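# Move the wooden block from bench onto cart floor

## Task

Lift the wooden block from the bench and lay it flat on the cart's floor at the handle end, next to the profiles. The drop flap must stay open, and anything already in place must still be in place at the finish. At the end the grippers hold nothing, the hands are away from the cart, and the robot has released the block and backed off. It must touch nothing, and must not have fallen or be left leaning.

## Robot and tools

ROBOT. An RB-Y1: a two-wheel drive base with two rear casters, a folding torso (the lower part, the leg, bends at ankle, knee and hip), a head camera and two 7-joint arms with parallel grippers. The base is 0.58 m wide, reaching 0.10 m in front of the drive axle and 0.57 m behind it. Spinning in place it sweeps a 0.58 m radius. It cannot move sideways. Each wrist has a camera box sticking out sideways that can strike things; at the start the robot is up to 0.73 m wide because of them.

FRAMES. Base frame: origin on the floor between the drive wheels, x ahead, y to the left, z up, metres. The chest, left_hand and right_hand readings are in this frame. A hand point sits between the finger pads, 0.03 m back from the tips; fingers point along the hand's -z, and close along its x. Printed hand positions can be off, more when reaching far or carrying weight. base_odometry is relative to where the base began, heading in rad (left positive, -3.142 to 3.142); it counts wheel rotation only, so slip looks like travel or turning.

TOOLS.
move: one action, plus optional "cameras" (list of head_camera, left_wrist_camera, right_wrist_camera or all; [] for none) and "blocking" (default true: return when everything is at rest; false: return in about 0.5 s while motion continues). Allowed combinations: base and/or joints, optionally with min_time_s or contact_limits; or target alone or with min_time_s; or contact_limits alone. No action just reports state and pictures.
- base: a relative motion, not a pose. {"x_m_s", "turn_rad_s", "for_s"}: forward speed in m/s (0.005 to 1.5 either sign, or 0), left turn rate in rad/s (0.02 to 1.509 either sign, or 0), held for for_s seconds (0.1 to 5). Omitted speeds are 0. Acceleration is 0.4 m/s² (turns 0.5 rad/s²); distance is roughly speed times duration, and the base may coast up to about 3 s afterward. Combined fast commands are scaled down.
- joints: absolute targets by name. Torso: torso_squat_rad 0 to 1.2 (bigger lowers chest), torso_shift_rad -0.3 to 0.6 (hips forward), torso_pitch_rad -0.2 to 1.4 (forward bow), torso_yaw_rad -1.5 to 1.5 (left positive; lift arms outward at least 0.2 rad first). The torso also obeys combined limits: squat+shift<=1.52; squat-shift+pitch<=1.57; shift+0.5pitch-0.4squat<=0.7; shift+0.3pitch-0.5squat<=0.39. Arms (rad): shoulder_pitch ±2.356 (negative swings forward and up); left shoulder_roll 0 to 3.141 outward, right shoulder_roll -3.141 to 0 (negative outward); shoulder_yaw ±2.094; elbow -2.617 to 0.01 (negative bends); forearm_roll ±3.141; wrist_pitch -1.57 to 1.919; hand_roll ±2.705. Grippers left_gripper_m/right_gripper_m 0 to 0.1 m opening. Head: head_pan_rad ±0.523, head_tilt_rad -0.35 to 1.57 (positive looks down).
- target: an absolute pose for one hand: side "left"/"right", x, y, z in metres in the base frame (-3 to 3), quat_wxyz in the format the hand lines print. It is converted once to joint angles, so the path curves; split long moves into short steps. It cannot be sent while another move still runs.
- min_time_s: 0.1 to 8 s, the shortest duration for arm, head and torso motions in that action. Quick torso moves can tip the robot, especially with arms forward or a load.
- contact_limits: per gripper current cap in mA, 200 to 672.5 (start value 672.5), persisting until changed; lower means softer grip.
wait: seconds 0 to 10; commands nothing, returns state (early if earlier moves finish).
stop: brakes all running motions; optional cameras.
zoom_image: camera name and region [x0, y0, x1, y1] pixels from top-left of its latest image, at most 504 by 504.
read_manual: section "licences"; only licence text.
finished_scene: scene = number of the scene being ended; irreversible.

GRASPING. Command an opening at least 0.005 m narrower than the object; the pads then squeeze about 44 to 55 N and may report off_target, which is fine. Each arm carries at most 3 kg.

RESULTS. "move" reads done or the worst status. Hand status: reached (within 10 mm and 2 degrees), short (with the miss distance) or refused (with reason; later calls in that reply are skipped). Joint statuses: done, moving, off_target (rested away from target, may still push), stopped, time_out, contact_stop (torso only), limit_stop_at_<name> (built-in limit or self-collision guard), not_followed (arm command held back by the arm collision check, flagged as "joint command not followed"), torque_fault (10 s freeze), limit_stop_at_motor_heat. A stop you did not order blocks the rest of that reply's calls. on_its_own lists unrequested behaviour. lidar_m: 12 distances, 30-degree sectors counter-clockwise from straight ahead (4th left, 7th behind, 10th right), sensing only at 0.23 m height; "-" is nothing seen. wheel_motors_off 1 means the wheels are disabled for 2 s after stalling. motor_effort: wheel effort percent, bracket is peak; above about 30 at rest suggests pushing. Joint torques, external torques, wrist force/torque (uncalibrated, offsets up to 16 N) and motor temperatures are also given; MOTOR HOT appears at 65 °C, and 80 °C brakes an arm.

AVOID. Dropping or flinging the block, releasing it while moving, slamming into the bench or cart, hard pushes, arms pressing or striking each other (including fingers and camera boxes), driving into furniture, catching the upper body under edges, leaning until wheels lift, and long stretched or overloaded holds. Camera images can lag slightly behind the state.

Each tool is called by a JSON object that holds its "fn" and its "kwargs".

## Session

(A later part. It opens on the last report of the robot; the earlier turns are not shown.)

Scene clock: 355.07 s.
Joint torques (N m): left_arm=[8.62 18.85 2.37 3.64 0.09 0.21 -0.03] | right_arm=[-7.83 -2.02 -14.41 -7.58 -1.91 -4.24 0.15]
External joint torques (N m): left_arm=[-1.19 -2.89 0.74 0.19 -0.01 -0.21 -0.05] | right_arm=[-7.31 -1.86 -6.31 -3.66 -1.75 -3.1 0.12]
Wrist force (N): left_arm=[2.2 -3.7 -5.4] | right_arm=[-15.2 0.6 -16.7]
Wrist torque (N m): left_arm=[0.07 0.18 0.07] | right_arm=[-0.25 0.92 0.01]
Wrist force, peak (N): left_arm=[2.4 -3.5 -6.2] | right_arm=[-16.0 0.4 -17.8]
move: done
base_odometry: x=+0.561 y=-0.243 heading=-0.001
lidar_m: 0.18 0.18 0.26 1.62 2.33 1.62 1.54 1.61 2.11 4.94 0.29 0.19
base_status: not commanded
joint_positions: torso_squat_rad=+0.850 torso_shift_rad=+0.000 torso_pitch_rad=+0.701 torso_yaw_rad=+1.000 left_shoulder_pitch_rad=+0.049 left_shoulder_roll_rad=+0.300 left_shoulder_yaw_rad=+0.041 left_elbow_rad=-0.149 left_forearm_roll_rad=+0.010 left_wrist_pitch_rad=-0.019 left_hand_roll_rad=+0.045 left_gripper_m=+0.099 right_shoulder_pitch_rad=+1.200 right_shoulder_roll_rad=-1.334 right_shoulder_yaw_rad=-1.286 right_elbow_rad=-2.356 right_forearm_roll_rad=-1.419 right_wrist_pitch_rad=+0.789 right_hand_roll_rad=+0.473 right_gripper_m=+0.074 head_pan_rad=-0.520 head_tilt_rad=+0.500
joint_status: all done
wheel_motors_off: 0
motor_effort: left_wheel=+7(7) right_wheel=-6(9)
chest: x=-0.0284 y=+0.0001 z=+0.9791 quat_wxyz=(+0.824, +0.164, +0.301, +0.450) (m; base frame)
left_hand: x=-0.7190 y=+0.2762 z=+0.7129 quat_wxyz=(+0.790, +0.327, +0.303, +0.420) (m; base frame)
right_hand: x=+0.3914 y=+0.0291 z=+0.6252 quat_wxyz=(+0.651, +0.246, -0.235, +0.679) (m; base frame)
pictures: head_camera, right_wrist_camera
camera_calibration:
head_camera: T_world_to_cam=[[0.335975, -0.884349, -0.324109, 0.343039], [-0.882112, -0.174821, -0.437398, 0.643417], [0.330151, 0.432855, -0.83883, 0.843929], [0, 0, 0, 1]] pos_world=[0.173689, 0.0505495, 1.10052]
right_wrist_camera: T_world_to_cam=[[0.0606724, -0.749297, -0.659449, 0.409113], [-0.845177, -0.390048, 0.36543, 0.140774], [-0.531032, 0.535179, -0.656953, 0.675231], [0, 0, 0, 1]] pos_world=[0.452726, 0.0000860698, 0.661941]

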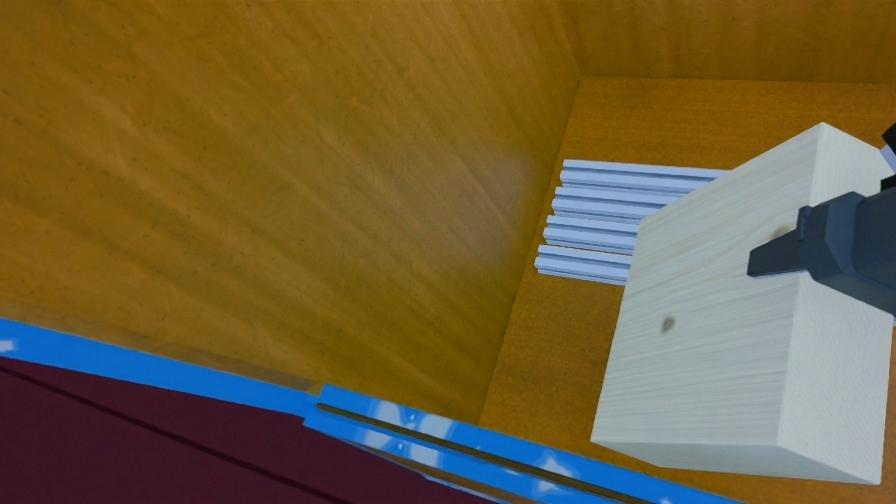

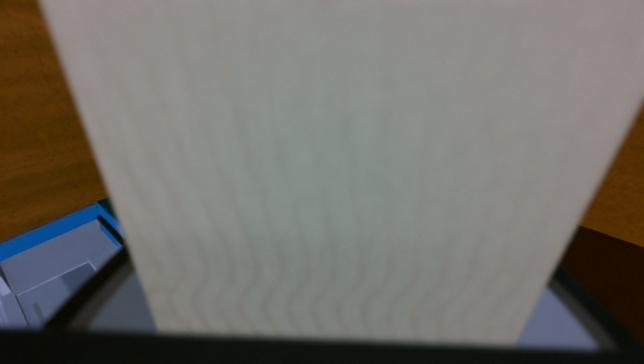

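{"fn": "move", "kwargs": {"target": {"side": "right", "x": 0.391, "y": 0.03, "z": 0.56, "quat_wxyz": [0.6493, 0.2472, -0.2363, 0.6793]}, "min_time_s": 2, "cameras": ["head_camera"]}}

{"fn": "move", "kwargs": {"target": {"side": "right", "x": 0.391, "y": 0.03, "z": 0.50, "quat_wxyz": [0.6493, 0.2472, -0.2363, 0.6793]}, "min_time_s": 2, "cameras": ["head_camera"]}}

Scene clock: 361.27 s.
Joint torques (N m): left_arm=[8.76 19.19 2.57 3.84 0.15 0.23 -0.01] | right_arm=[-4.24 -1.65 -10.9 -9.1 -1.17 -4.48 0.14]
External joint torques (N m): left_arm=[-1.05 -2.55 0.93 0.39 0.04 -0.18 -0.03] | right_arm=[-3.07 -1.42 -3.12 -4.54 -1.06 -3.37 0.1]
Wrist force (N): left_arm=[3.1 -3.8 -4.8] | right_arm=[-15.7 1.0 -17.0]
Wrist torque (N m): left_arm=[0.07 0.32 0.06] | right_arm=[-0.30 0.90 -0.02]
Wrist force, peak (N): left_arm=[2.8 -3.8 -6.0] | right_arm=[-16.1 0.3 -17.2]
move: done
base_odometry: x=+0.561 y=-0.243 heading=-0.001
lidar_m: 0.17 0.18 0.26 1.61 2.34 1.63 1.54 1.59 2.09 4.93 0.28 0.20
base_status: not commanded
joint_positions: torso_squat_rad=+0.850 torso_shift_rad=+0.000 torso_pitch_rad=+0.701 torso_yaw_rad=+1.000 left_shoulder_pitch_rad=+0.049 left_shoulder_roll_rad=+0.300 left_shoulder_yaw_rad=+0.041 left_elbow_rad=-0.149 left_forearm_roll_rad=+0.010 left_wrist_pitch_rad=-0.019 left_hand_roll_rad=+0.045 left_gripper_m=+0.099 right_shoulder_pitch_rad=+1.208 right_shoulder_roll_rad=-1.423 right_shoulder_yaw_rad=-1.043 right_elbow_rad=-2.199 right_forearm_roll_rad=-1.330 right_wrist_pitch_rad=+0.565 right_hand_roll_rad=+0.528 right_gripper_m=+0.074 head_pan_rad=-0.520 head_tilt_rad=+0.500
joint_status: all done
wheel_motors_off: 0
motor_effort: left_wheel=+7(8) right_wheel=-7(8)
chest: x=-0.0284 y=+0.0001 z=+0.9791 quat_wxyz=(+0.824, +0.164, +0.301, +0.450) (m; base frame)
left_hand: x=-0.7190 y=+0.2762 z=+0.7129 quat_wxyz=(+0.790, +0.327, +0.303, +0.420) (m; base frame)
right_hand: x=+0.3909 y=+0.0291 z=+0.5593 quat_wxyz=(+0.650, +0.247, -0.235, +0.679) (m; base frame)
right_hand_status: reached (checked arc, planned for 2.0 s): 1 mm and 0.2 deg off.
pictures: head_camera
camera_calibration:
head_camera: T_world_to_cam=[[0.335975, -0.884349, -0.324109, 0.343039], [-0.882112, -0.174821, -0.437398, 0.643417], [0.330151, 0.432855, -0.83883, 0.843929], [0, 0, 0, 1]] pos_world=[0.173689, 0.0505495, 1.10052]

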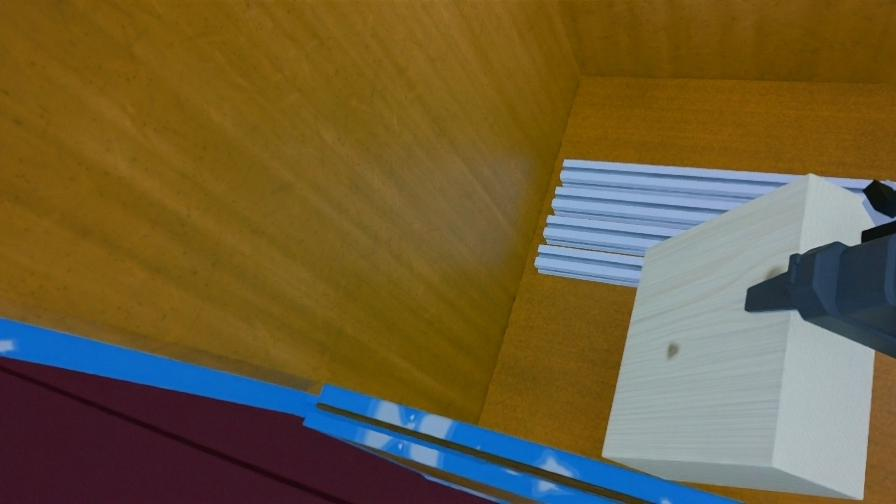

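Scene clock: 363.60 s.
Joint torques (N m): left_arm=[8.79 19.17 2.35 3.66 -0.01 0.18 0.02] | right_arm=[-8.89 -2.23 -10.07 -9.17 -0.63 -4.17 0.17]
External joint torques (N m): left_arm=[-1.03 -2.57 0.72 0.22 -0.12 -0.23 -0.01] | right_arm=[-6.61 -1.52 -2.87 -4.83 -0.62 -3.08 0.14]
Wrist force (N): left_arm=[2.5 -2.9 -5.3] | right_arm=[-14.9 1.4 -17.0]
Wrist torque (N m): left_arm=[-0.03 0.27 0.08] | right_arm=[-0.33 0.93 0.02]
Wrist force, peak (N): left_arm=[3.1 -4.1 -5.7] | right_arm=[-15.9 0.7 -17.6]
move: done
base_odometry: x=+0.561 y=-0.243 heading=-0.001
lidar_m: 0.18 0.18 0.25 1.61 2.32 1.61 1.54 1.60 2.09 4.93 0.28 0.20
base_status: not commanded
joint_positions: torso_squat_rad=+0.850 torso_shift_rad=+0.000 torso_pitch_rad=+0.701 torso_yaw_rad=+1.000 left_shoulder_pitch_rad=+0.049 left_shoulder_roll_rad=+0.300 left_shoulder_yaw_rad=+0.041 left_elbow_rad=-0.149 left_forearm_roll_rad=+0.010 left_wrist_pitch_rad=-0.019 left_hand_roll_rad=+0.045 left_gripper_m=+0.099 right_shoulder_pitch_rad=+1.194 right_shoulder_roll_rad=-1.564 right_shoulder_yaw_rad=-0.817 right_elbow_rad=-2.012 right_forearm_roll_rad=-1.315 right_wrist_pitch_rad=+0.331 right_hand_roll_rad=+0.557 right_gripper_m=+0.074 head_pan_rad=-0.520 head_tilt_rad=+0.500
joint_status: all done
wheel_motors_off: 0
motor_effort: left_wheel=+7(8) right_wheel=-5(8)
chest: x=-0.0284 y=+0.0001 z=+0.9791 quat_wxyz=(+0.824, +0.164, +0.301, +0.450) (m; base frame)
left_hand: x=-0.7190 y=+0.2762 z=+0.7129 quat_wxyz=(+0.790, +0.327, +0.303, +0.420) (m; base frame)
right_hand: x=+0.3907 y=+0.0286 z=+0.4991 quat_wxyz=(+0.650, +0.246, -0.235, +0.679) (m; base frame)
right_hand_status: reached (checked arc, planned for 2.0 s): 2 mm and 0.3 deg off.
pictures: head_camera
camera_calibration:
head_camera: T_world_to_cam=[[0.335975, -0.884349, -0.324109, 0.343039], [-0.882112, -0.174821, -0.437398, 0.643417], [0.330151, 0.432855, -0.83883, 0.843929], [0, 0, 0, 1]] pos_world=[0.173689, 0.0505495, 1.10052]

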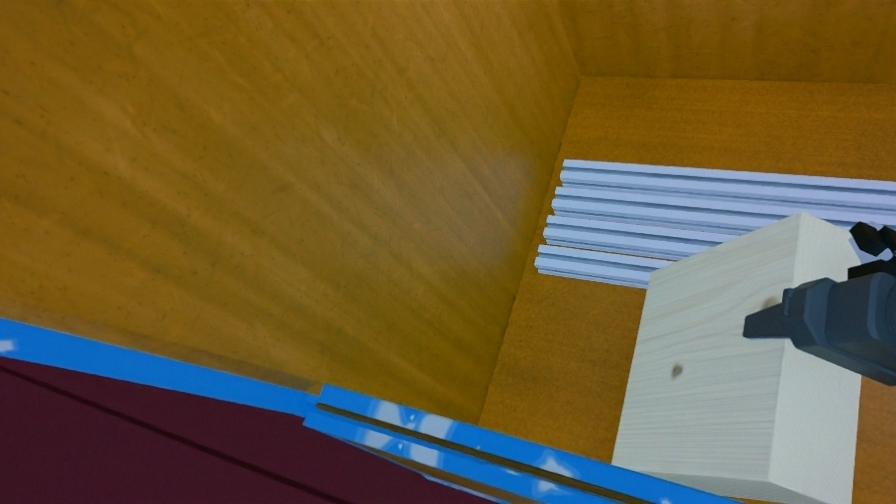

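{"fn": "move", "kwargs": {"target": {"side": "right", "x": 0.391, "y": 0.03, "z": 0.47, "quat_wxyz": [0.6493, 0.2472, -0.2363, 0.6793]}, "min_time_s": 1.5, "cameras": ["head_camera"]}}

{"fn": "move", "kwargs": {"target": {"side": "right", "x": 0.391, "y": 0.03, "z": 0.455, "quat_wxyz": [0.6493, 0.2472, -0.2363, 0.6793]}, "min_time_s": 1.5, "cameras": ["head_camera"]}}

Scene clock: 368.67 s.
Joint torques (N m): left_arm=[8.65 19.06 2.54 3.71 0.06 0.16 -0.01] | right_arm=[-8.89 -3.03 -8.01 -5.28 -0.94 -3.09 -0.59]
External joint torques (N m): left_arm=[-1.16 -2.68 0.9 0.26 -0.05 -0.25 -0.04] | right_arm=[-5.77 -2 -1.28 -1.39 -1.01 -2 -0.62]
Wrist force (N): left_arm=[1.7 -3.6 -5.5] | right_arm=[-9.5 3.9 -2.8]
Wrist torque (N m): left_arm=[0.05 0.18 0.12] | right_arm=[-0.47 0.40 0.43]
Wrist force, peak (N): left_arm=[3.1 -4.2 -5.7] | right_arm=[-16.2 1.3 -17.1]
move: done
base_odometry: x=+0.561 y=-0.243 heading=-0.001
lidar_m: 0.18 0.18 0.26 1.61 2.33 1.63 1.54 1.60 2.09 4.95 0.30 0.20
base_status: not commanded
joint_positions: torso_squat_rad=+0.850 torso_shift_rad=+0.000 torso_pitch_rad=+0.701 torso_yaw_rad=+1.000 left_shoulder_pitch_rad=+0.049 left_shoulder_roll_rad=+0.300 left_shoulder_yaw_rad=+0.041 left_elbow_rad=-0.149 left_forearm_roll_rad=+0.010 left_wrist_pitch_rad=-0.019 left_hand_roll_rad=+0.045 left_gripper_m=+0.099 right_shoulder_pitch_rad=+1.188 right_shoulder_roll_rad=-1.664 right_shoulder_yaw_rad=-0.692 right_elbow_rad=-1.906 right_forearm_roll_rad=-1.334 right_wrist_pitch_rad=+0.190 right_hand_roll_rad=+0.555 right_gripper_m=+0.074 head_pan_rad=-0.520 head_tilt_rad=+0.500
joint_status: all done
wheel_motors_off: 0
motor_effort: left_wheel=+6(8) right_wheel=-6(9)
chest: x=-0.0284 y=+0.0001 z=+0.9791 quat_wxyz=(+0.824, +0.164, +0.301, +0.450) (m; base frame)
left_hand: x=-0.7191 y=+0.2762 z=+0.7128 quat_wxyz=(+0.790, +0.327, +0.303, +0.420) (m; base frame)
right_hand: x=+0.3908 y=+0.0287 z=+0.4699 quat_wxyz=(+0.650, +0.245, -0.235, +0.680) (m; base frame)
right_hand_status: reached (checked arc, planned for 1.5 s): 1 mm and 0.3 deg off.
pictures: head_camera
camera_calibration:
head_camera: T_world_to_cam=[[0.336053, -0.884346, -0.324038, 0.343012], [-0.882048, -0.174871, -0.437506, 0.643483], [0.330242, 0.432842, -0.838801, 0.843999], [0, 0, 0, 1]] pos_world=[0.173589, 0.0505494, 1.10062]

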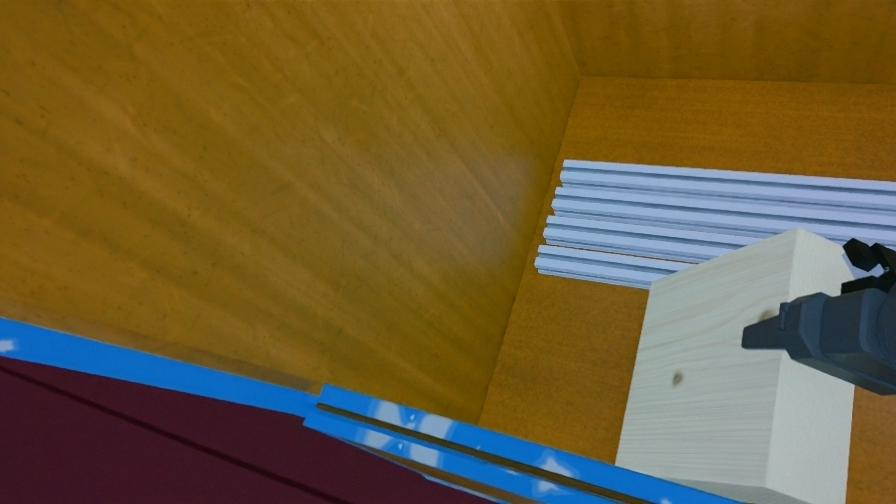

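Scene clock: 370.50 s.
Joint torques (N m): left_arm=[8.61 19.08 2.65 3.6 0.12 0.22 -0.04] | right_arm=[7.91 -0.79 4.41 9.67 0.85 6.41 0.26]
External joint torques (N m): left_arm=[-1.16 -2.63 1.02 0.17 0.01 -0.19 -0.06] | right_arm=[11.72 0.42 10.88 13.23 0.74 7.52 0.23]
Wrist force (N): left_arm=[2.0 -4.2 -4.5] | right_arm=[17.0 6.4 39.2]
Wrist torque (N m): left_arm=[0.11 0.19 0.07] | right_arm=[0.03 -4.62 -0.15]
Wrist force, peak (N): left_arm=[2.6 -3.9 -6.1] | right_arm=[17.2 2.3 46.0]
move: done
base_odometry: x=+0.561 y=-0.243 heading=-0.001
lidar_m: 0.18 0.19 0.25 1.60 2.34 1.62 1.54 1.59 2.08 4.94 0.28 0.20
base_status: not commanded
joint_positions: torso_squat_rad=+0.850 torso_shift_rad=+0.000 torso_pitch_rad=+0.699 torso_yaw_rad=+1.000 left_shoulder_pitch_rad=+0.049 left_shoulder_roll_rad=+0.300 left_shoulder_yaw_rad=+0.041 left_elbow_rad=-0.149 left_forearm_roll_rad=+0.010 left_wrist_pitch_rad=-0.019 left_hand_roll_rad=+0.045 left_gripper_m=+0.099 right_shoulder_pitch_rad=+1.188 right_shoulder_roll_rad=-1.734 right_shoulder_yaw_rad=-0.624 right_elbow_rad=-1.849 right_forearm_roll_rad=-1.361 right_wrist_pitch_rad=+0.096 right_hand_roll_rad=+0.551 right_gripper_m=+0.075 head_pan_rad=-0.520 head_tilt_rad=+0.500
joint_status: all done
wheel_motors_off: 0
motor_effort: left_wheel=+4(7) right_wheel=-6(9)
chest: x=-0.0292 y=+0.0000 z=+0.9794 quat_wxyz=(+0.825, +0.164, +0.300, +0.450) (m; base frame)
left_hand: x=-0.7193 y=+0.2763 z=+0.7118 quat_wxyz=(+0.791, +0.327, +0.302, +0.420) (m; base frame)
right_hand: x=+0.3920 y=+0.0326 z=+0.4585 quat_wxyz=(+0.649, +0.247, -0.241, +0.679) (m; base frame)
right_hand_status: reached (checked arc, planned for 1.5 s): 4 mm and 0.5 deg off.
pictures: head_camera
camera_calibration:
head_camera: T_world_to_cam=[[0.336571, -0.884334, -0.323534, 0.342752], [-0.881212, -0.174678, -0.439264, 0.64465], [0.331942, 0.432946, -0.838077, 0.843901], [0, 0, 0, 1]] pos_world=[0.172587, 0.0503497, 1.10132]

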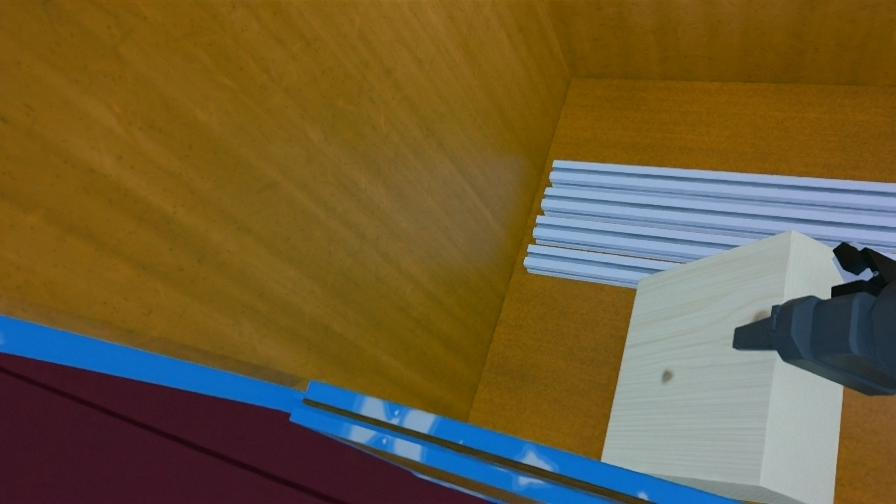

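{"fn": "move", "kwargs": {"target": {"side": "right", "x": 0.391, "y": 0.03, "z": 0.472, "quat_wxyz": [0.6493, 0.2472, -0.2363, 0.6793]}, "min_time_s": 1, "cameras": []}}

{"fn": "move", "kwargs": {"target": {"side": "right", "x": 0.392, "y": 0.012, "z": 0.462, "quat_wxyz": [0.6384, 0.2767, -0.2644, 0.6679]}, "min_time_s": 1.5, "cameras": ["head_camera", "right_wrist_camera"]}}

Scene clock: 407.13 s.
Joint torques (N m): left_arm=[8.47 18.92 2.71 3.72 0.05 0.19 0.04] | right_arm=[-6.93 0.13 -12.97 -9.56 -0.32 -3.94 0.04]
External joint torques (N m): left_arm=[-1.34 -2.82 1.08 0.27 -0.06 -0.22 0.02] | right_arm=[-3.79 1.13 -6.24 -5.67 -0.37 -2.86 0.01]
Wrist force (N): left_arm=[2.2 -3.7 -5.2] | right_arm=[-15.0 1.1 -16.5]
Wrist torque (N m): left_arm=[0.06 0.26 0.05] | right_arm=[-0.33 1.00 0.01]
Wrist force, peak (N): left_arm=[3.0 -3.2 -6.4] | right_arm=[17.6 6.4 39.8]
move: done
base_odometry: x=+0.561 y=-0.243 heading=-0.001
lidar_m: 0.18 0.19 0.26 1.62 2.33 1.62 1.54 1.60 2.09 4.93 0.30 0.19
base_status: not commanded
joint_positions: torso_squat_rad=+0.850 torso_shift_rad=+0.000 torso_pitch_rad=+0.701 torso_yaw_rad=+1.000 left_shoulder_pitch_rad=+0.049 left_shoulder_roll_rad=+0.300 left_shoulder_yaw_rad=+0.041 left_elbow_rad=-0.149 left_forearm_roll_rad=+0.010 left_wrist_pitch_rad=-0.019 left_hand_roll_rad=+0.045 left_gripper_m=+0.099 right_shoulder_pitch_rad=+1.189 right_shoulder_roll_rad=-1.666 right_shoulder_yaw_rad=-0.693 right_elbow_rad=-1.904 right_forearm_roll_rad=-1.357 right_wrist_pitch_rad=+0.188 right_hand_roll_rad=+0.575 right_gripper_m=+0.074 head_pan_rad=-0.520 head_tilt_rad=+0.500
joint_status: all done
wheel_motors_off: 0
motor_effort: left_wheel=+6(7) right_wheel=-8(9)
chest: x=-0.0285 y=+0.0000 z=+0.9791 quat_wxyz=(+0.824, +0.165, +0.301, +0.450) (m; base frame)
left_hand: x=-0.7191 y=+0.2762 z=+0.7128 quat_wxyz=(+0.790, +0.327, +0.303, +0.420) (m; base frame)
right_hand: x=+0.3903 y=+0.0290 z=+0.4698 quat_wxyz=(+0.650, +0.247, -0.234, +0.679) (m; base frame)
right_hand_status: reached (checked arc, planned for 1.0 s): 2 mm and 0.3 deg off.
pictures: none
No camera images: "cameras" was empty.

Scene clock: 408.97 s.
Joint torques (N m): left_arm=[8.61 18.92 2.39 3.54 -0.03 0.24 -0.05] | right_arm=[-6.53 7.99 -10.1 -6.41 0.36 -5.2 -0.04]
External joint torques (N m): left_arm=[-1.2 -2.82 0.75 0.09 -0.14 -0.17 -0.07] | right_arm=[-3.08 -0.08 -4.66 -3.67 0.19 -3.84 -0.07]
Wrist force (N): left_arm=[2.8 -3.7 -5.2] | right_arm=[-16.3 1.9 -15.6]
Wrist torque (N m): left_arm=[0.02 0.33 0.09] | right_arm=[-0.28 1.02 0.17]
Wrist force, peak (N): left_arm=[2.1 -4.3 -6.0] | right_arm=[12.6 -21.1 24.8]
move: done
base_odometry: x=+0.561 y=-0.243 heading=-0.001
lidar_m: 0.18 0.18 0.27 1.61 2.33 1.63 1.54 1.60 2.07 4.95 0.30 0.19
base_status: not commanded
joint_positions: torso_squat_rad=+0.850 torso_shift_rad=+0.000 torso_pitch_rad=+0.701 torso_yaw_rad=+1.000 left_shoulder_pitch_rad=+0.049 left_shoulder_roll_rad=+0.300 left_shoulder_yaw_rad=+0.041 left_elbow_rad=-0.149 left_forearm_roll_rad=+0.010 left_wrist_pitch_rad=-0.019 left_hand_roll_rad=+0.045 left_gripper_m=+0.099 right_shoulder_pitch_rad=+1.804 right_shoulder_roll_rad=-1.762 right_shoulder_yaw_rad=-1.061 right_elbow_rad=-1.819 right_forearm_roll_rad=-1.021 right_wrist_pitch_rad=-0.188 right_hand_roll_rad=+0.163 right_gripper_m=+0.074 head_pan_rad=-0.520 head_tilt_rad=+0.500
joint_status: all done
wheel_motors_off: 0
motor_effort: left_wheel=+4(8) right_wheel=-8(11)
chest: x=-0.0284 y=+0.0000 z=+0.9791 quat_wxyz=(+0.824, +0.165, +0.301, +0.450) (m; base frame)
left_hand: x=-0.7191 y=+0.2762 z=+0.7128 quat_wxyz=(+0.790, +0.327, +0.303, +0.420) (m; base frame)
right_hand: x=+0.3913 y=+0.0110 z=+0.4612 quat_wxyz=(+0.642, +0.269, -0.268, +0.667) (m; base frame)
right_hand_status: reached (checked arc, planned for 1.5 s): 1 mm and 1.0 deg off.
pictures: head_camera, right_wrist_camera
camera_calibration:
head_camera: T_world_to_cam=[[0.336118, -0.884256, -0.324215, 0.343103], [-0.882023, -0.174833, -0.437571, 0.64353], [0.330241, 0.433041, -0.838699, 0.843919], [0, 0, 0, 1]] pos_world=[0.173589, 0.0504491, 1.10062]
right_wrist_camera: T_world_to_cam=[[0.0607274, -0.691579, -0.719743, 0.314471], [-0.851832, -0.411764, 0.323779, 0.215686], [-0.520283, 0.593438, -0.614115, 0.552485], [0, 0, 0, 1]] pos_world=[0.45208, -0.0215727, 0.495793]

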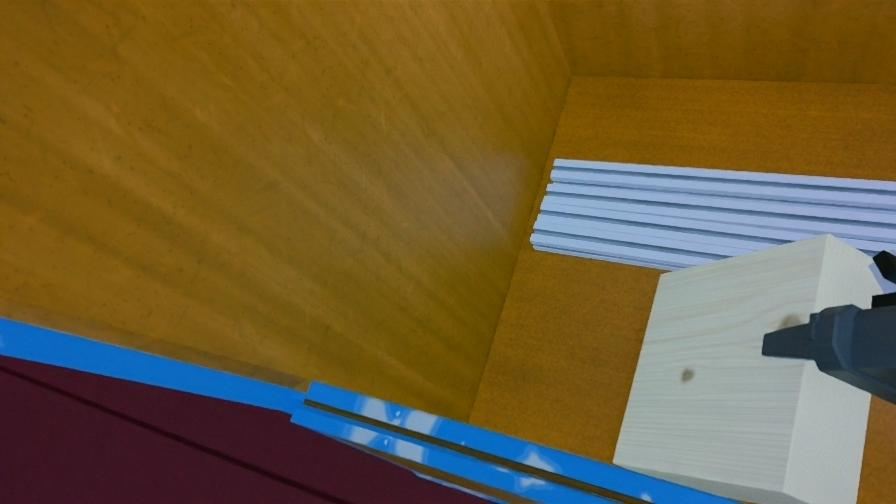

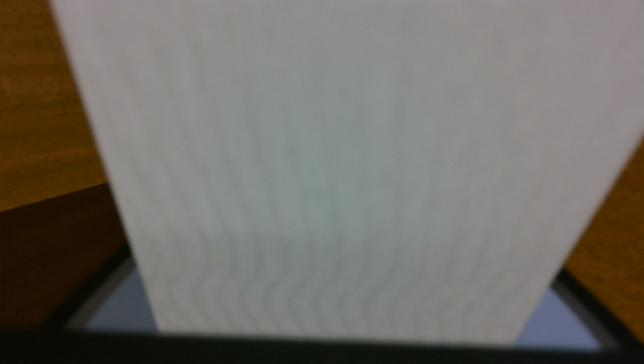

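{"fn": "zoom_image", "kwargs": {"camera": "head_camera", "region": [450, 60, 896, 504]}}

Scaled by 1.130 from the camera's 896x504 image, which has a finer 1280x720 frame.

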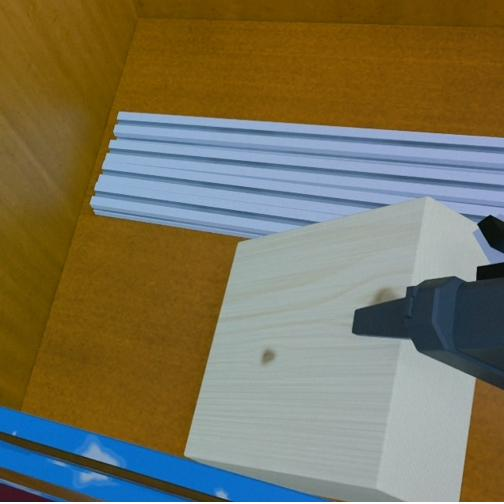

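{"fn": "move", "kwargs": {"target": {"side": "right", "x": 0.391, "y": 0.011, "z": 0.454, "quat_wxyz": [0.642, 0.269, -0.268, 0.667]}, "min_time_s": 1, "cameras": ["head_camera"]}}

Scene clock: 416.00 s.
Joint torques (N m): left_arm=[8.55 19.13 2.81 3.77 -0.02 0.22 -0.09] | right_arm=[-0.55 7.35 1.24 4.86 0.26 4.85 1.14]
External joint torques (N m): left_arm=[-1.24 -2.6 1.18 0.33 -0.13 -0.19 -0.11] | right_arm=[3.11 -0.61 6.57 7.51 0.08 6.22 1.1]
Wrist force (N): left_arm=[1.8 -3.3 -4.6] | right_arm=[9.2 2.8 18.8]
Wrist torque (N m): left_arm=[-0.01 0.21 0.10] | right_arm=[0.54 -3.37 -1.03]
Wrist force, peak (N): left_arm=[2.4 -4.2 -6.5] | right_arm=[5.5 6.0 27.9]
move: done
base_odometry: x=+0.561 y=-0.243 heading=-0.001
lidar_m: 0.18 0.20 0.26 1.62 2.33 1.63 1.54 1.60 2.08 4.94 0.29 0.20
base_status: not commanded
joint_positions: torso_squat_rad=+0.850 torso_shift_rad=+0.000 torso_pitch_rad=+0.699 torso_yaw_rad=+1.000 left_shoulder_pitch_rad=+0.049 left_shoulder_roll_rad=+0.300 left_shoulder_yaw_rad=+0.041 left_elbow_rad=-0.149 left_forearm_roll_rad=+0.010 left_wrist_pitch_rad=-0.019 left_hand_roll_rad=+0.045 left_gripper_m=+0.099 right_shoulder_pitch_rad=+1.800 right_shoulder_roll_rad=-1.786 right_shoulder_yaw_rad=-1.041 right_elbow_rad=-1.792 right_forearm_roll_rad=-1.040 right_wrist_pitch_rad=-0.211 right_hand_roll_rad=+0.176 right_gripper_m=+0.075 head_pan_rad=-0.520 head_tilt_rad=+0.500
joint_status: all done
wheel_motors_off: 0
motor_effort: left_wheel=+3(5) right_wheel=-6(10)
chest: x=-0.0289 y=+0.0000 z=+0.9793 quat_wxyz=(+0.825, +0.164, +0.301, +0.450) (m; base frame)
left_hand: x=-0.7192 y=+0.2763 z=+0.7122 quat_wxyz=(+0.790, +0.327, +0.303, +0.420) (m; base frame)
right_hand: x=+0.3914 y=+0.0122 z=+0.4562 quat_wxyz=(+0.641, +0.270, -0.269, +0.667) (m; base frame)
right_hand_status: reached (checked arc, planned for 1.0 s): 3 mm and 0.2 deg off.
pictures: head_camera
camera_calibration:
head_camera: T_world_to_cam=[[0.336373, -0.884324, -0.323767, 0.342899], [-0.881554, -0.174761, -0.438544, 0.644161], [0.331233, 0.432932, -0.838364, 0.843915], [0, 0, 0, 1]] pos_world=[0.172988, 0.0504495, 1.10102]

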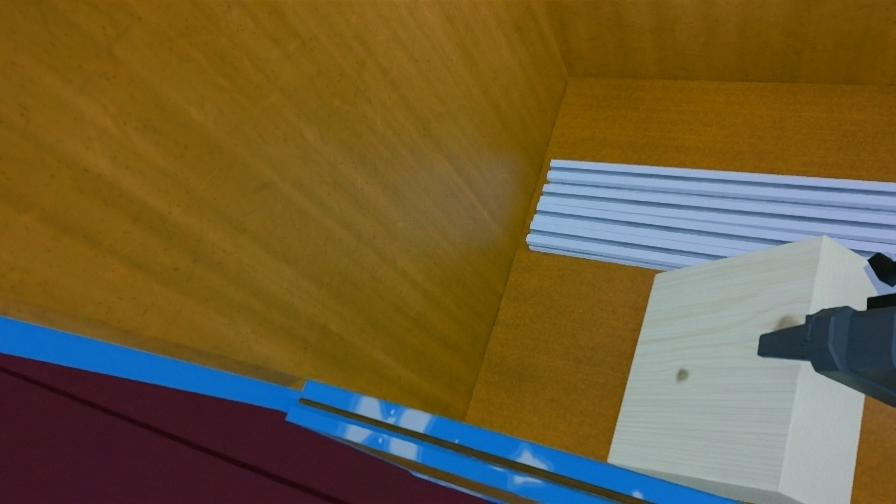

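{"fn": "move", "kwargs": {"target": {"side": "right", "x": 0.391, "y": 0.0115, "z": 0.458, "quat_wxyz": [0.642, 0.269, -0.268, 0.667]}, "min_time_s": 0.7, "cameras": []}}

{"fn": "move", "kwargs": {"joints": {"right_gripper_m": 0.082}, "cameras": ["head_camera"]}}

{"fn": "move", "kwargs": {"joints": {"right_gripper_m": 0.09}, "cameras": ["head_camera"]}}

Scene clock: 418.43 s.
Joint torques (N m): left_arm=[8.54 19.16 2.49 3.82 0.15 0.15 -0.07] | right_arm=[-2.43 13.68 -4.46 -0.45 0.77 1.69 1.36]
External joint torques (N m): left_arm=[-1.26 -2.58 0.86 0.37 0.04 -0.26 -0.09] | right_arm=[1.17 5.77 0.92 2.26 0.59 3.06 1.33]
Wrist force (N): left_arm=[2.2 -3.0 -5.3] | right_arm=[-0.9 0.9 -8.6]
Wrist torque (N m): left_arm=[-0.01 0.28 0.06] | right_arm=[-0.02 -2.13 -1.19]
Wrist force, peak (N): left_arm=[2.7 -4.1 -5.7] | right_arm=[9.6 2.7 20.1]
move: done
base_odometry: x=+0.561 y=-0.243 heading=-0.001
lidar_m: 0.18 0.18 0.26 1.59 2.34 1.64 1.53 1.60 2.10 4.93 0.30 0.20
base_status: not commanded
joint_positions: torso_squat_rad=+0.850 torso_shift_rad=+0.000 torso_pitch_rad=+0.700 torso_yaw_rad=+1.000 left_shoulder_pitch_rad=+0.049 left_shoulder_roll_rad=+0.300 left_shoulder_yaw_rad=+0.041 left_elbow_rad=-0.149 left_forearm_roll_rad=+0.010 left_wrist_pitch_rad=-0.019 left_hand_roll_rad=+0.045 left_gripper_m=+0.099 right_shoulder_pitch_rad=+1.796 right_shoulder_roll_rad=-1.778 right_shoulder_yaw_rad=-1.044 right_elbow_rad=-1.804 right_forearm_roll_rad=-1.042 right_wrist_pitch_rad=-0.200 right_hand_roll_rad=+0.180 right_gripper_m=+0.075 head_pan_rad=-0.520 head_tilt_rad=+0.500
joint_status: all done
wheel_motors_off: 0
motor_effort: left_wheel=+5(6) right_wheel=-8(8)
chest: x=-0.0287 y=+0.0000 z=+0.9791 quat_wxyz=(+0.824, +0.164, +0.301, +0.450) (m; base frame)
left_hand: x=-0.7191 y=+0.2762 z=+0.7125 quat_wxyz=(+0.790, +0.327, +0.303, +0.420) (m; base frame)
right_hand: x=+0.3906 y=+0.0126 z=+0.4580 quat_wxyz=(+0.641, +0.270, -0.268, +0.666) (m; base frame)
right_hand_status: reached (checked arc, planned for 0.7 s): 1 mm and 0.2 deg off.
pictures: none
No camera images: "cameras" was empty.

Scene clock: 418.97 s.
Joint torques (N m): left_arm=[8.55 19.04 2.43 3.64 0.02 0.16 -0.03] | right_arm=[-3.91 10.82 -5.81 -2.63 0.49 -2.05 0.31]
External joint torques (N m): left_arm=[-1.25 -2.7 0.8 0.2 -0.09 -0.25 -0.06] | right_arm=[-0.33 2.89 -0.44 0.07 0.31 -0.69 0.28]
Wrist force (N): left_arm=[2.6 -3.1 -4.9] | right_arm=[-7.5 2.3 -5.6]
Wrist torque (N m): left_arm=[-0.04 0.32 0.07] | right_arm=[-0.19 -0.23 -0.22]
Wrist force, peak (N): left_arm=[2.5 -4.1 -5.7] | right_arm=[-11.1 2.2 -6.5]
move: done
base_odometry: x=+0.561 y=-0.243 heading=-0.001
lidar_m: 0.18 0.19 0.25 1.61 2.34 1.63 1.54 1.60 2.08 4.94 0.29 0.19
base_status: not commanded
joint_positions: torso_squat_rad=+0.850 torso_shift_rad=+0.000 torso_pitch_rad=+0.700 torso_yaw_rad=+1.000 left_shoulder_pitch_rad=+0.049 left_shoulder_roll_rad=+0.300 left_shoulder_yaw_rad=+0.041 left_elbow_rad=-0.149 left_forearm_roll_rad=+0.010 left_wrist_pitch_rad=-0.019 left_hand_roll_rad=+0.045 left_gripper_m=+0.099 right_shoulder_pitch_rad=+1.797 right_shoulder_roll_rad=-1.777 right_shoulder_yaw_rad=-1.044 right_elbow_rad=-1.804 right_forearm_roll_rad=-1.042 right_wrist_pitch_rad=-0.199 right_hand_roll_rad=+0.180 right_gripper_m=+0.082 head_pan_rad=-0.520 head_tilt_rad=+0.500
joint_status: all done
wheel_motors_off: 0
motor_effort: left_wheel=+5(6) right_wheel=-7(8)
chest: x=-0.0286 y=+0.0000 z=+0.9791 quat_wxyz=(+0.824, +0.164, +0.301, +0.450) (m; base frame)
left_hand: x=-0.7191 y=+0.2762 z=+0.7126 quat_wxyz=(+0.790, +0.327, +0.303, +0.420) (m; base frame)
right_hand: x=+0.3907 y=+0.0118 z=+0.4575 quat_wxyz=(+0.642, +0.269, -0.267, +0.667) (m; base frame)
pictures: head_camera
camera_calibration:
head_camera: T_world_to_cam=[[0.336261, -0.884264, -0.324045, 0.34299], [-0.881824, -0.174835, -0.437971, 0.643803], [0.330628, 0.433023, -0.838556, 0.843844], [0, 0, 0, 1]] pos_world=[0.173389, 0.0504491, 1.10072]

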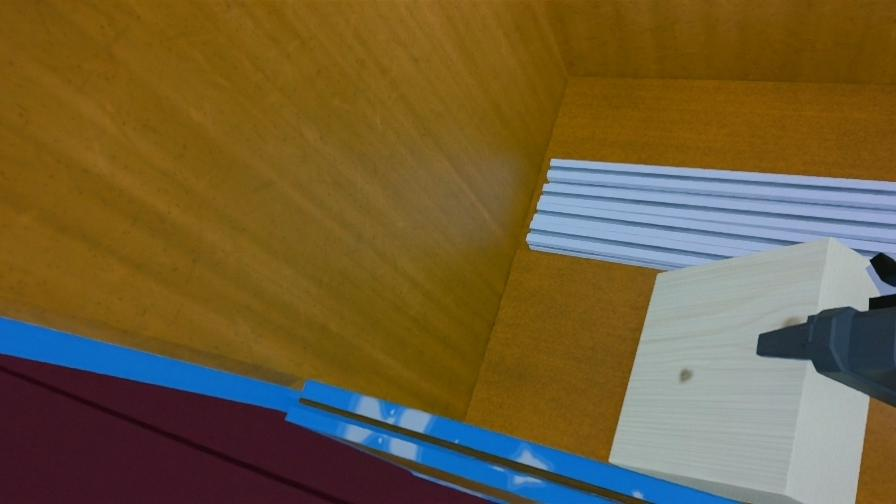

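Scene clock: 419.50 s.
Joint torques (N m): left_arm=[8.72 19.18 2.7 3.69 -0.07 0.18 0.07] | right_arm=[-3.94 10.84 -5.8 -2.88 0.49 -2.14 0.41]
External joint torques (N m): left_arm=[-1.08 -2.55 1.07 0.25 -0.18 -0.24 0.05] | right_arm=[-0.36 2.91 -0.43 -0.18 0.31 -0.78 0.38]
Wrist force (N): left_arm=[2.2 -4.0 -5.5] | right_arm=[-8.5 2.8 -5.4]
Wrist torque (N m): left_arm=[0.05 0.25 0.04] | right_arm=[-0.15 -0.28 -0.24]
Wrist force, peak (N): left_arm=[3.0 -3.9 -5.8] | right_arm=[-8.6 2.7 -6.2]
move: done
base_odometry: x=+0.561 y=-0.243 heading=-0.001
lidar_m: 0.18 0.19 0.25 1.61 2.33 1.62 1.54 1.60 2.09 4.94 0.28 0.19
base_status: not commanded
joint_positions: torso_squat_rad=+0.850 torso_shift_rad=+0.000 torso_pitch_rad=+0.700 torso_yaw_rad=+1.000 left_shoulder_pitch_rad=+0.049 left_shoulder_roll_rad=+0.300 left_shoulder_yaw_rad=+0.041 left_elbow_rad=-0.149 left_forearm_roll_rad=+0.010 left_wrist_pitch_rad=-0.019 left_hand_roll_rad=+0.045 left_gripper_m=+0.099 right_shoulder_pitch_rad=+1.797 right_shoulder_roll_rad=-1.777 right_shoulder_yaw_rad=-1.044 right_elbow_rad=-1.804 right_forearm_roll_rad=-1.042 right_wrist_pitch_rad=-0.199 right_hand_roll_rad=+0.180 right_gripper_m=+0.090 head_pan_rad=-0.520 head_tilt_rad=+0.500
joint_status: all done
wheel_motors_off: 0
motor_effort: left_wheel=+5(6) right_wheel=-7(7)
chest: x=-0.0286 y=+0.0000 z=+0.9791 quat_wxyz=(+0.824, +0.164, +0.301, +0.450) (m; base frame)
left_hand: x=-0.7191 y=+0.2762 z=+0.7126 quat_wxyz=(+0.790, +0.327, +0.303, +0.420) (m; base frame)
right_hand: x=+0.3907 y=+0.0117 z=+0.4575 quat_wxyz=(+0.642, +0.269, -0.267, +0.667) (m; base frame)
pictures: head_camera
camera_calibration:
head_camera: T_world_to_cam=[[0.336261, -0.884264, -0.324045, 0.34299], [-0.881824, -0.174835, -0.437971, 0.643803], [0.330628, 0.433023, -0.838556, 0.843844], [0, 0, 0, 1]] pos_world=[0.173389, 0.0504491, 1.10072]

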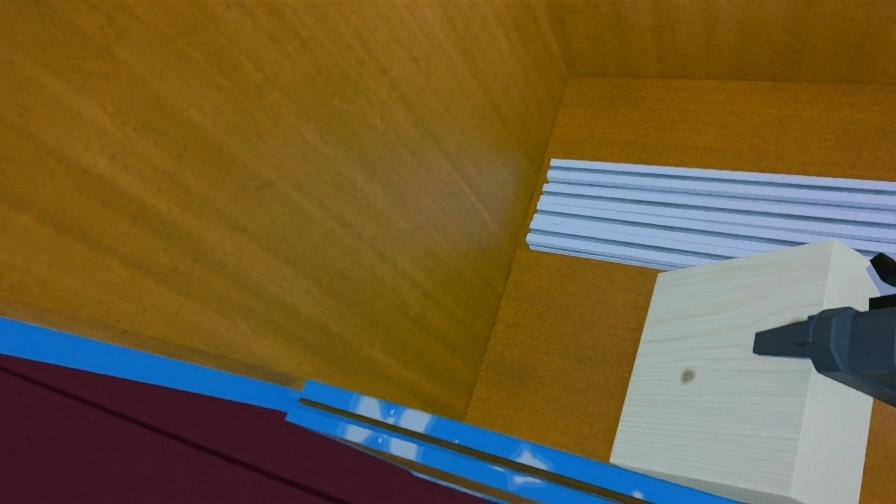

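{"fn": "move", "kwargs": {"joints": {"right_gripper_m": 0.1}, "cameras": []}}

{"fn": "move", "kwargs": {"target": {"side": "right", "x": 0.3915, "y": -0.006, "z": 0.436, "quat_wxyz": [0.642, 0.269, -0.268, 0.667]}, "min_time_s": 1.5, "cameras": ["head_camera"]}}

Scene clock: 422.20 s.
Joint torques (N m): left_arm=[8.57 19.18 2.71 3.73 0.01 0.09 0.11] | right_arm=[-3.88 10.93 -6.03 -2.96 0.35 -2.22 0.41]
External joint torques (N m): left_arm=[-1.23 -2.56 1.07 0.29 -0.09 -0.32 0.09] | right_arm=[-0.3 3 -0.67 -0.26 0.17 -0.86 0.38]
Wrist force (N): left_arm=[2.6 -3.3 -5.9] | right_arm=[-8.6 3.3 -5.5]
Wrist torque (N m): left_arm=[0.04 0.30 0.07] | right_arm=[-0.21 -0.31 -0.25]
Wrist force, peak (N): left_arm=[2.8 -4.0 -5.8] | right_arm=[-8.9 2.7 -6.0]
move: done
base_odometry: x=+0.561 y=-0.243 heading=-0.001
lidar_m: 0.17 0.19 0.26 1.60 2.34 1.63 1.54 1.59 2.09 4.94 0.27 0.19
base_status: not commanded
joint_positions: torso_squat_rad=+0.850 torso_shift_rad=+0.000 torso_pitch_rad=+0.700 torso_yaw_rad=+1.000 left_shoulder_pitch_rad=+0.049 left_shoulder_roll_rad=+0.300 left_shoulder_yaw_rad=+0.041 left_elbow_rad=-0.149 left_forearm_roll_rad=+0.010 left_wrist_pitch_rad=-0.019 left_hand_roll_rad=+0.045 left_gripper_m=+0.099 right_shoulder_pitch_rad=+1.797 right_shoulder_roll_rad=-1.777 right_shoulder_yaw_rad=-1.044 right_elbow_rad=-1.804 right_forearm_roll_rad=-1.042 right_wrist_pitch_rad=-0.199 right_hand_roll_rad=+0.180 right_gripper_m=+0.099 head_pan_rad=-0.520 head_tilt_rad=+0.500
joint_status: all done
wheel_motors_off: 0
motor_effort: left_wheel=+5(6) right_wheel=-7(9)
chest: x=-0.0286 y=+0.0000 z=+0.9791 quat_wxyz=(+0.824, +0.164, +0.301, +0.450) (m; base frame)
left_hand: x=-0.7191 y=+0.2762 z=+0.7126 quat_wxyz=(+0.790, +0.327, +0.303, +0.420) (m; base frame)
right_hand: x=+0.3907 y=+0.0117 z=+0.4575 quat_wxyz=(+0.642, +0.269, -0.267, +0.667) (m; base frame)
pictures: none
No camera images: "cameras" was empty.

Scene clock: 424.03 s.
Joint torques (N m): left_arm=[8.59 19.06 2.66 3.72 0.04 0.16 -0.08] | right_arm=[-3.62 7.1 -4.45 -3.78 0 -2.75 -0.32]
External joint torques (N m): left_arm=[-1.21 -2.68 1.03 0.27 -0.06 -0.25 -0.1] | right_arm=[-0.16 -1.47 0.14 -1.67 -0.17 -1.38 -0.35]
Wrist force (N): left_arm=[2.8 -3.9 -5.6] | right_arm=[-9.4 -1.0 -3.7]
Wrist torque (N m): left_arm=[0.07 0.30 0.08] | right_arm=[-0.11 -0.19 0.12]
Wrist force, peak (N): left_arm=[2.6 -3.4 -6.1] | right_arm=[-9.0 3.0 -5.9]
move: done
base_odometry: x=+0.561 y=-0.243 heading=-0.001
lidar_m: 0.17 0.19 0.25 1.61 2.34 1.62 1.54 1.59 2.09 4.93 0.28 0.19
base_status: not commanded
joint_positions: torso_squat_rad=+0.850 torso_shift_rad=+0.000 torso_pitch_rad=+0.700 torso_yaw_rad=+1.000 left_shoulder_pitch_rad=+0.049 left_shoulder_roll_rad=+0.300 left_shoulder_yaw_rad=+0.041 left_elbow_rad=-0.149 left_forearm_roll_rad=+0.010 left_wrist_pitch_rad=-0.019 left_hand_roll_rad=+0.045 left_gripper_m=+0.099 right_shoulder_pitch_rad=+1.831 right_shoulder_roll_rad=-1.828 right_shoulder_yaw_rad=-0.981 right_elbow_rad=-1.700 right_forearm_roll_rad=-1.049 right_wrist_pitch_rad=-0.316 right_hand_roll_rad=+0.174 right_gripper_m=+0.099 head_pan_rad=-0.520 head_tilt_rad=+0.500
joint_status: all done
wheel_motors_off: 0
motor_effort: left_wheel=+6(6) right_wheel=-5(8)
chest: x=-0.0286 y=+0.0000 z=+0.9791 quat_wxyz=(+0.824, +0.164, +0.301, +0.450) (m; base frame)
left_hand: x=-0.7191 y=+0.2762 z=+0.7126 quat_wxyz=(+0.790, +0.327, +0.303, +0.420) (m; base frame)
right_hand: x=+0.3919 y=-0.0065 z=+0.4360 quat_wxyz=(+0.642, +0.268, -0.268, +0.667) (m; base frame)
right_hand_status: reached (checked arc, planned for 1.5 s): 1 mm and 0.1 deg off.
pictures: head_camera
camera_calibration:
head_camera: T_world_to_cam=[[0.336155, -0.884318, -0.324008, 0.342971], [-0.88186, -0.174767, -0.437927, 0.643757], [0.33064, 0.432941, -0.838593, 0.843888], [0, 0, 0, 1]] pos_world=[0.173388, 0.0504494, 1.10072]

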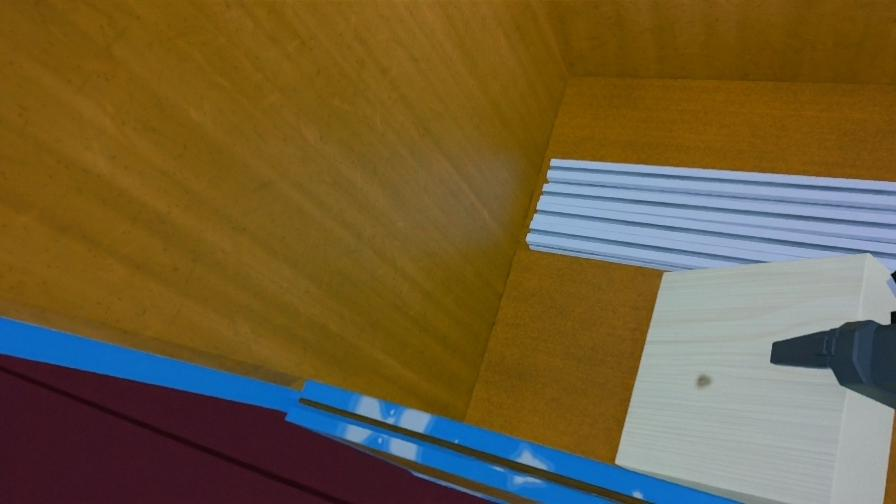

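{"fn": "move", "kwargs": {"target": {"side": "right", "x": 0.3925, "y": -0.035, "z": 0.406, "quat_wxyz": [0.642, 0.269, -0.268, 0.667]}, "min_time_s": 1.5, "cameras": ["head_camera"]}}

{"fn": "move", "kwargs": {"target": {"side": "right", "x": 0.3935, "y": -0.058, "z": 0.374, "quat_wxyz": [0.642, 0.269, -0.268, 0.667]}, "min_time_s": 1.5, "cameras": ["head_camera"]}}

Scene clock: 427.17 s.
Joint torques (N m): left_arm=[8.44 19.36 2.71 3.79 0.05 0.18 0.03] | right_arm=[-3.27 8.57 -2.95 -2.1 0.09 -2.8 -0.29]
External joint torques (N m): left_arm=[-1.36 -2.37 1.08 0.35 -0.06 -0.23 0.01] | right_arm=[0.05 -1.09 0.29 -1 -0.07 -1.44 -0.33]
Wrist force (N): left_arm=[2.1 -3.5 -4.8] | right_arm=[-10.2 0.3 -6.5]
Wrist torque (N m): left_arm=[0.01 0.23 0.04] | right_arm=[-0.17 -0.25 0.07]
Wrist force, peak (N): left_arm=[2.6 -3.8 -5.9] | right_arm=[-10.2 -0.2 -6.5]
move: done
base_odometry: x=+0.561 y=-0.243 heading=-0.001
lidar_m: 0.17 0.19 0.26 1.61 2.34 1.63 1.54 1.61 2.08 4.93 0.28 0.18
base_status: not commanded
joint_positions: torso_squat_rad=+0.850 torso_shift_rad=+0.000 torso_pitch_rad=+0.700 torso_yaw_rad=+1.000 left_shoulder_pitch_rad=+0.049 left_shoulder_roll_rad=+0.300 left_shoulder_yaw_rad=+0.041 left_elbow_rad=-0.149 left_forearm_roll_rad=+0.010 left_wrist_pitch_rad=-0.019 left_hand_roll_rad=+0.045 left_gripper_m=+0.099 right_shoulder_pitch_rad=+1.896 right_shoulder_roll_rad=-1.919 right_shoulder_yaw_rad=-0.888 right_elbow_rad=-1.531 right_forearm_roll_rad=-1.082 right_wrist_pitch_rad=-0.501 right_hand_roll_rad=+0.158 right_gripper_m=+0.099 head_pan_rad=-0.520 head_tilt_rad=+0.500
joint_status: all done
wheel_motors_off: 0
motor_effort: left_wheel=+6(6) right_wheel=-6(9)
chest: x=-0.0286 y=+0.0000 z=+0.9791 quat_wxyz=(+0.824, +0.164, +0.301, +0.450) (m; base frame)
left_hand: x=-0.7191 y=+0.2762 z=+0.7126 quat_wxyz=(+0.790, +0.327, +0.303, +0.420) (m; base frame)
right_hand: x=+0.3928 y=-0.0352 z=+0.4064 quat_wxyz=(+0.642, +0.267, -0.267, +0.667) (m; base frame)
right_hand_status: reached (checked arc, planned for 1.5 s): 1 mm and 0.2 deg off.
pictures: head_camera
camera_calibration:
head_camera: T_world_to_cam=[[0.336138, -0.884309, -0.32405, 0.34302], [-0.8819, -0.174777, -0.437841, 0.64367], [0.33055, 0.432955, -0.838622, 0.843934], [0, 0, 0, 1]] pos_world=[0.173388, 0.0504494, 1.10072]

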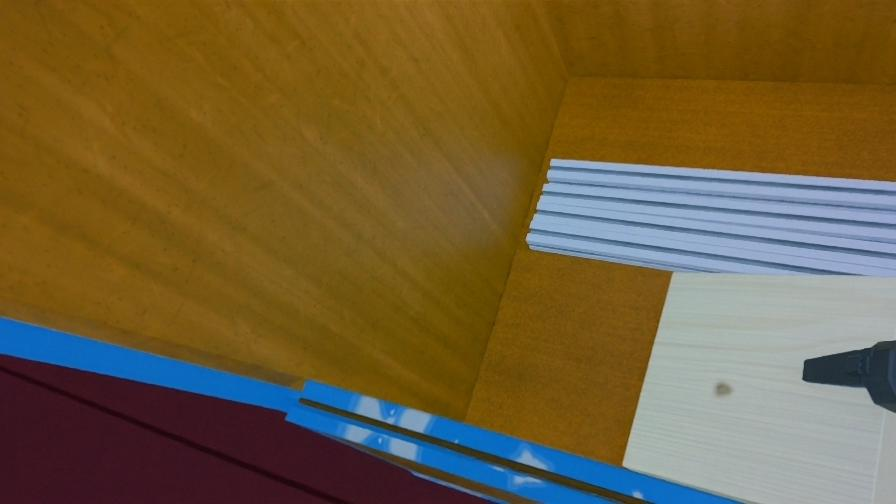

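Scene clock: 429.00 s.
Joint torques (N m): left_arm=[8.71 19 2.39 3.78 -0.01 0.24 0.01] | right_arm=[-3.89 10.29 -1.78 -0.79 0.11 -3.21 -0.29]
External joint torques (N m): left_arm=[-1.09 -2.74 0.76 0.34 -0.12 -0.17 -0.01] | right_arm=[-0.35 -0.63 -0.02 -0.75 -0.01 -1.85 -0.32]
Wrist force (N): left_arm=[2.2 -3.1 -5.0] | right_arm=[-10.9 -0.4 -7.0]
Wrist torque (N m): left_arm=[-0.04 0.24 0.11] | right_arm=[-0.04 -0.15 0.02]
Wrist force, peak (N): left_arm=[2.4 -4.2 -5.8] | right_arm=[-11.1 -0.4 -7.4]
move: done
base_odometry: x=+0.561 y=-0.243 heading=-0.001
lidar_m: 0.17 0.19 0.25 1.62 2.32 1.64 1.54 1.59 2.09 4.92 0.28 0.20
base_status: not commanded
joint_positions: torso_squat_rad=+0.850 torso_shift_rad=+0.000 torso_pitch_rad=+0.700 torso_yaw_rad=+1.000 left_shoulder_pitch_rad=+0.049 left_shoulder_roll_rad=+0.300 left_shoulder_yaw_rad=+0.041 left_elbow_rad=-0.149 left_forearm_roll_rad=+0.010 left_wrist_pitch_rad=-0.019 left_hand_roll_rad=+0.045 left_gripper_m=+0.099 right_shoulder_pitch_rad=+2.000 right_shoulder_roll_rad=-2.059 right_shoulder_yaw_rad=-0.806 right_elbow_rad=-1.327 right_forearm_roll_rad=-1.178 right_wrist_pitch_rad=-0.693 right_hand_roll_rad=+0.138 right_gripper_m=+0.099 head_pan_rad=-0.520 head_tilt_rad=+0.500
joint_status: all done
wheel_motors_off: 0
motor_effort: left_wheel=+6(6) right_wheel=-6(8)
chest: x=-0.0286 y=+0.0000 z=+0.9791 quat_wxyz=(+0.824, +0.164, +0.301, +0.450) (m; base frame)
left_hand: x=-0.7191 y=+0.2762 z=+0.7126 quat_wxyz=(+0.790, +0.327, +0.303, +0.420) (m; base frame)
right_hand: x=+0.3936 y=-0.0580 z=+0.3746 quat_wxyz=(+0.642, +0.266, -0.266, +0.668) (m; base frame)
right_hand_status: reached (checked arc, planned for 1.5 s): 1 mm and 0.4 deg off.
pictures: head_camera
camera_calibration:
head_camera: T_world_to_cam=[[0.336138, -0.884309, -0.32405, 0.34302], [-0.8819, -0.174777, -0.437841, 0.64367], [0.33055, 0.432955, -0.838622, 0.843934], [0, 0, 0, 1]] pos_world=[0.173388, 0.0504494, 1.10072]

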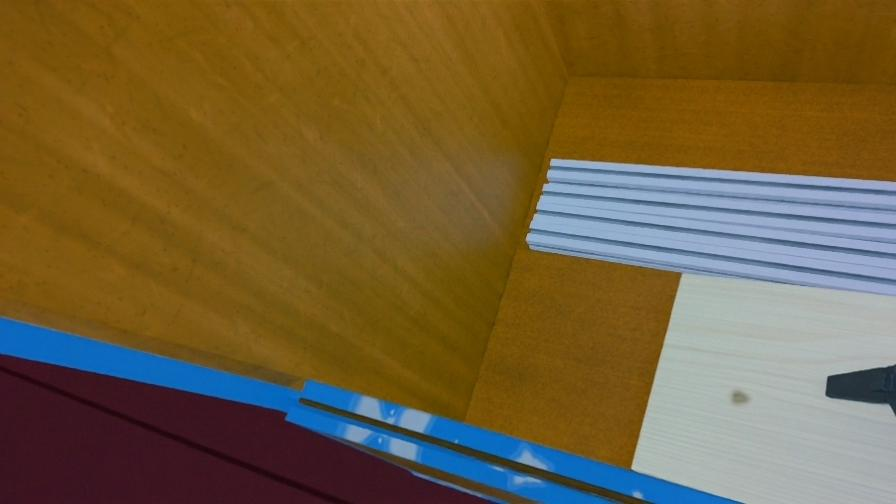

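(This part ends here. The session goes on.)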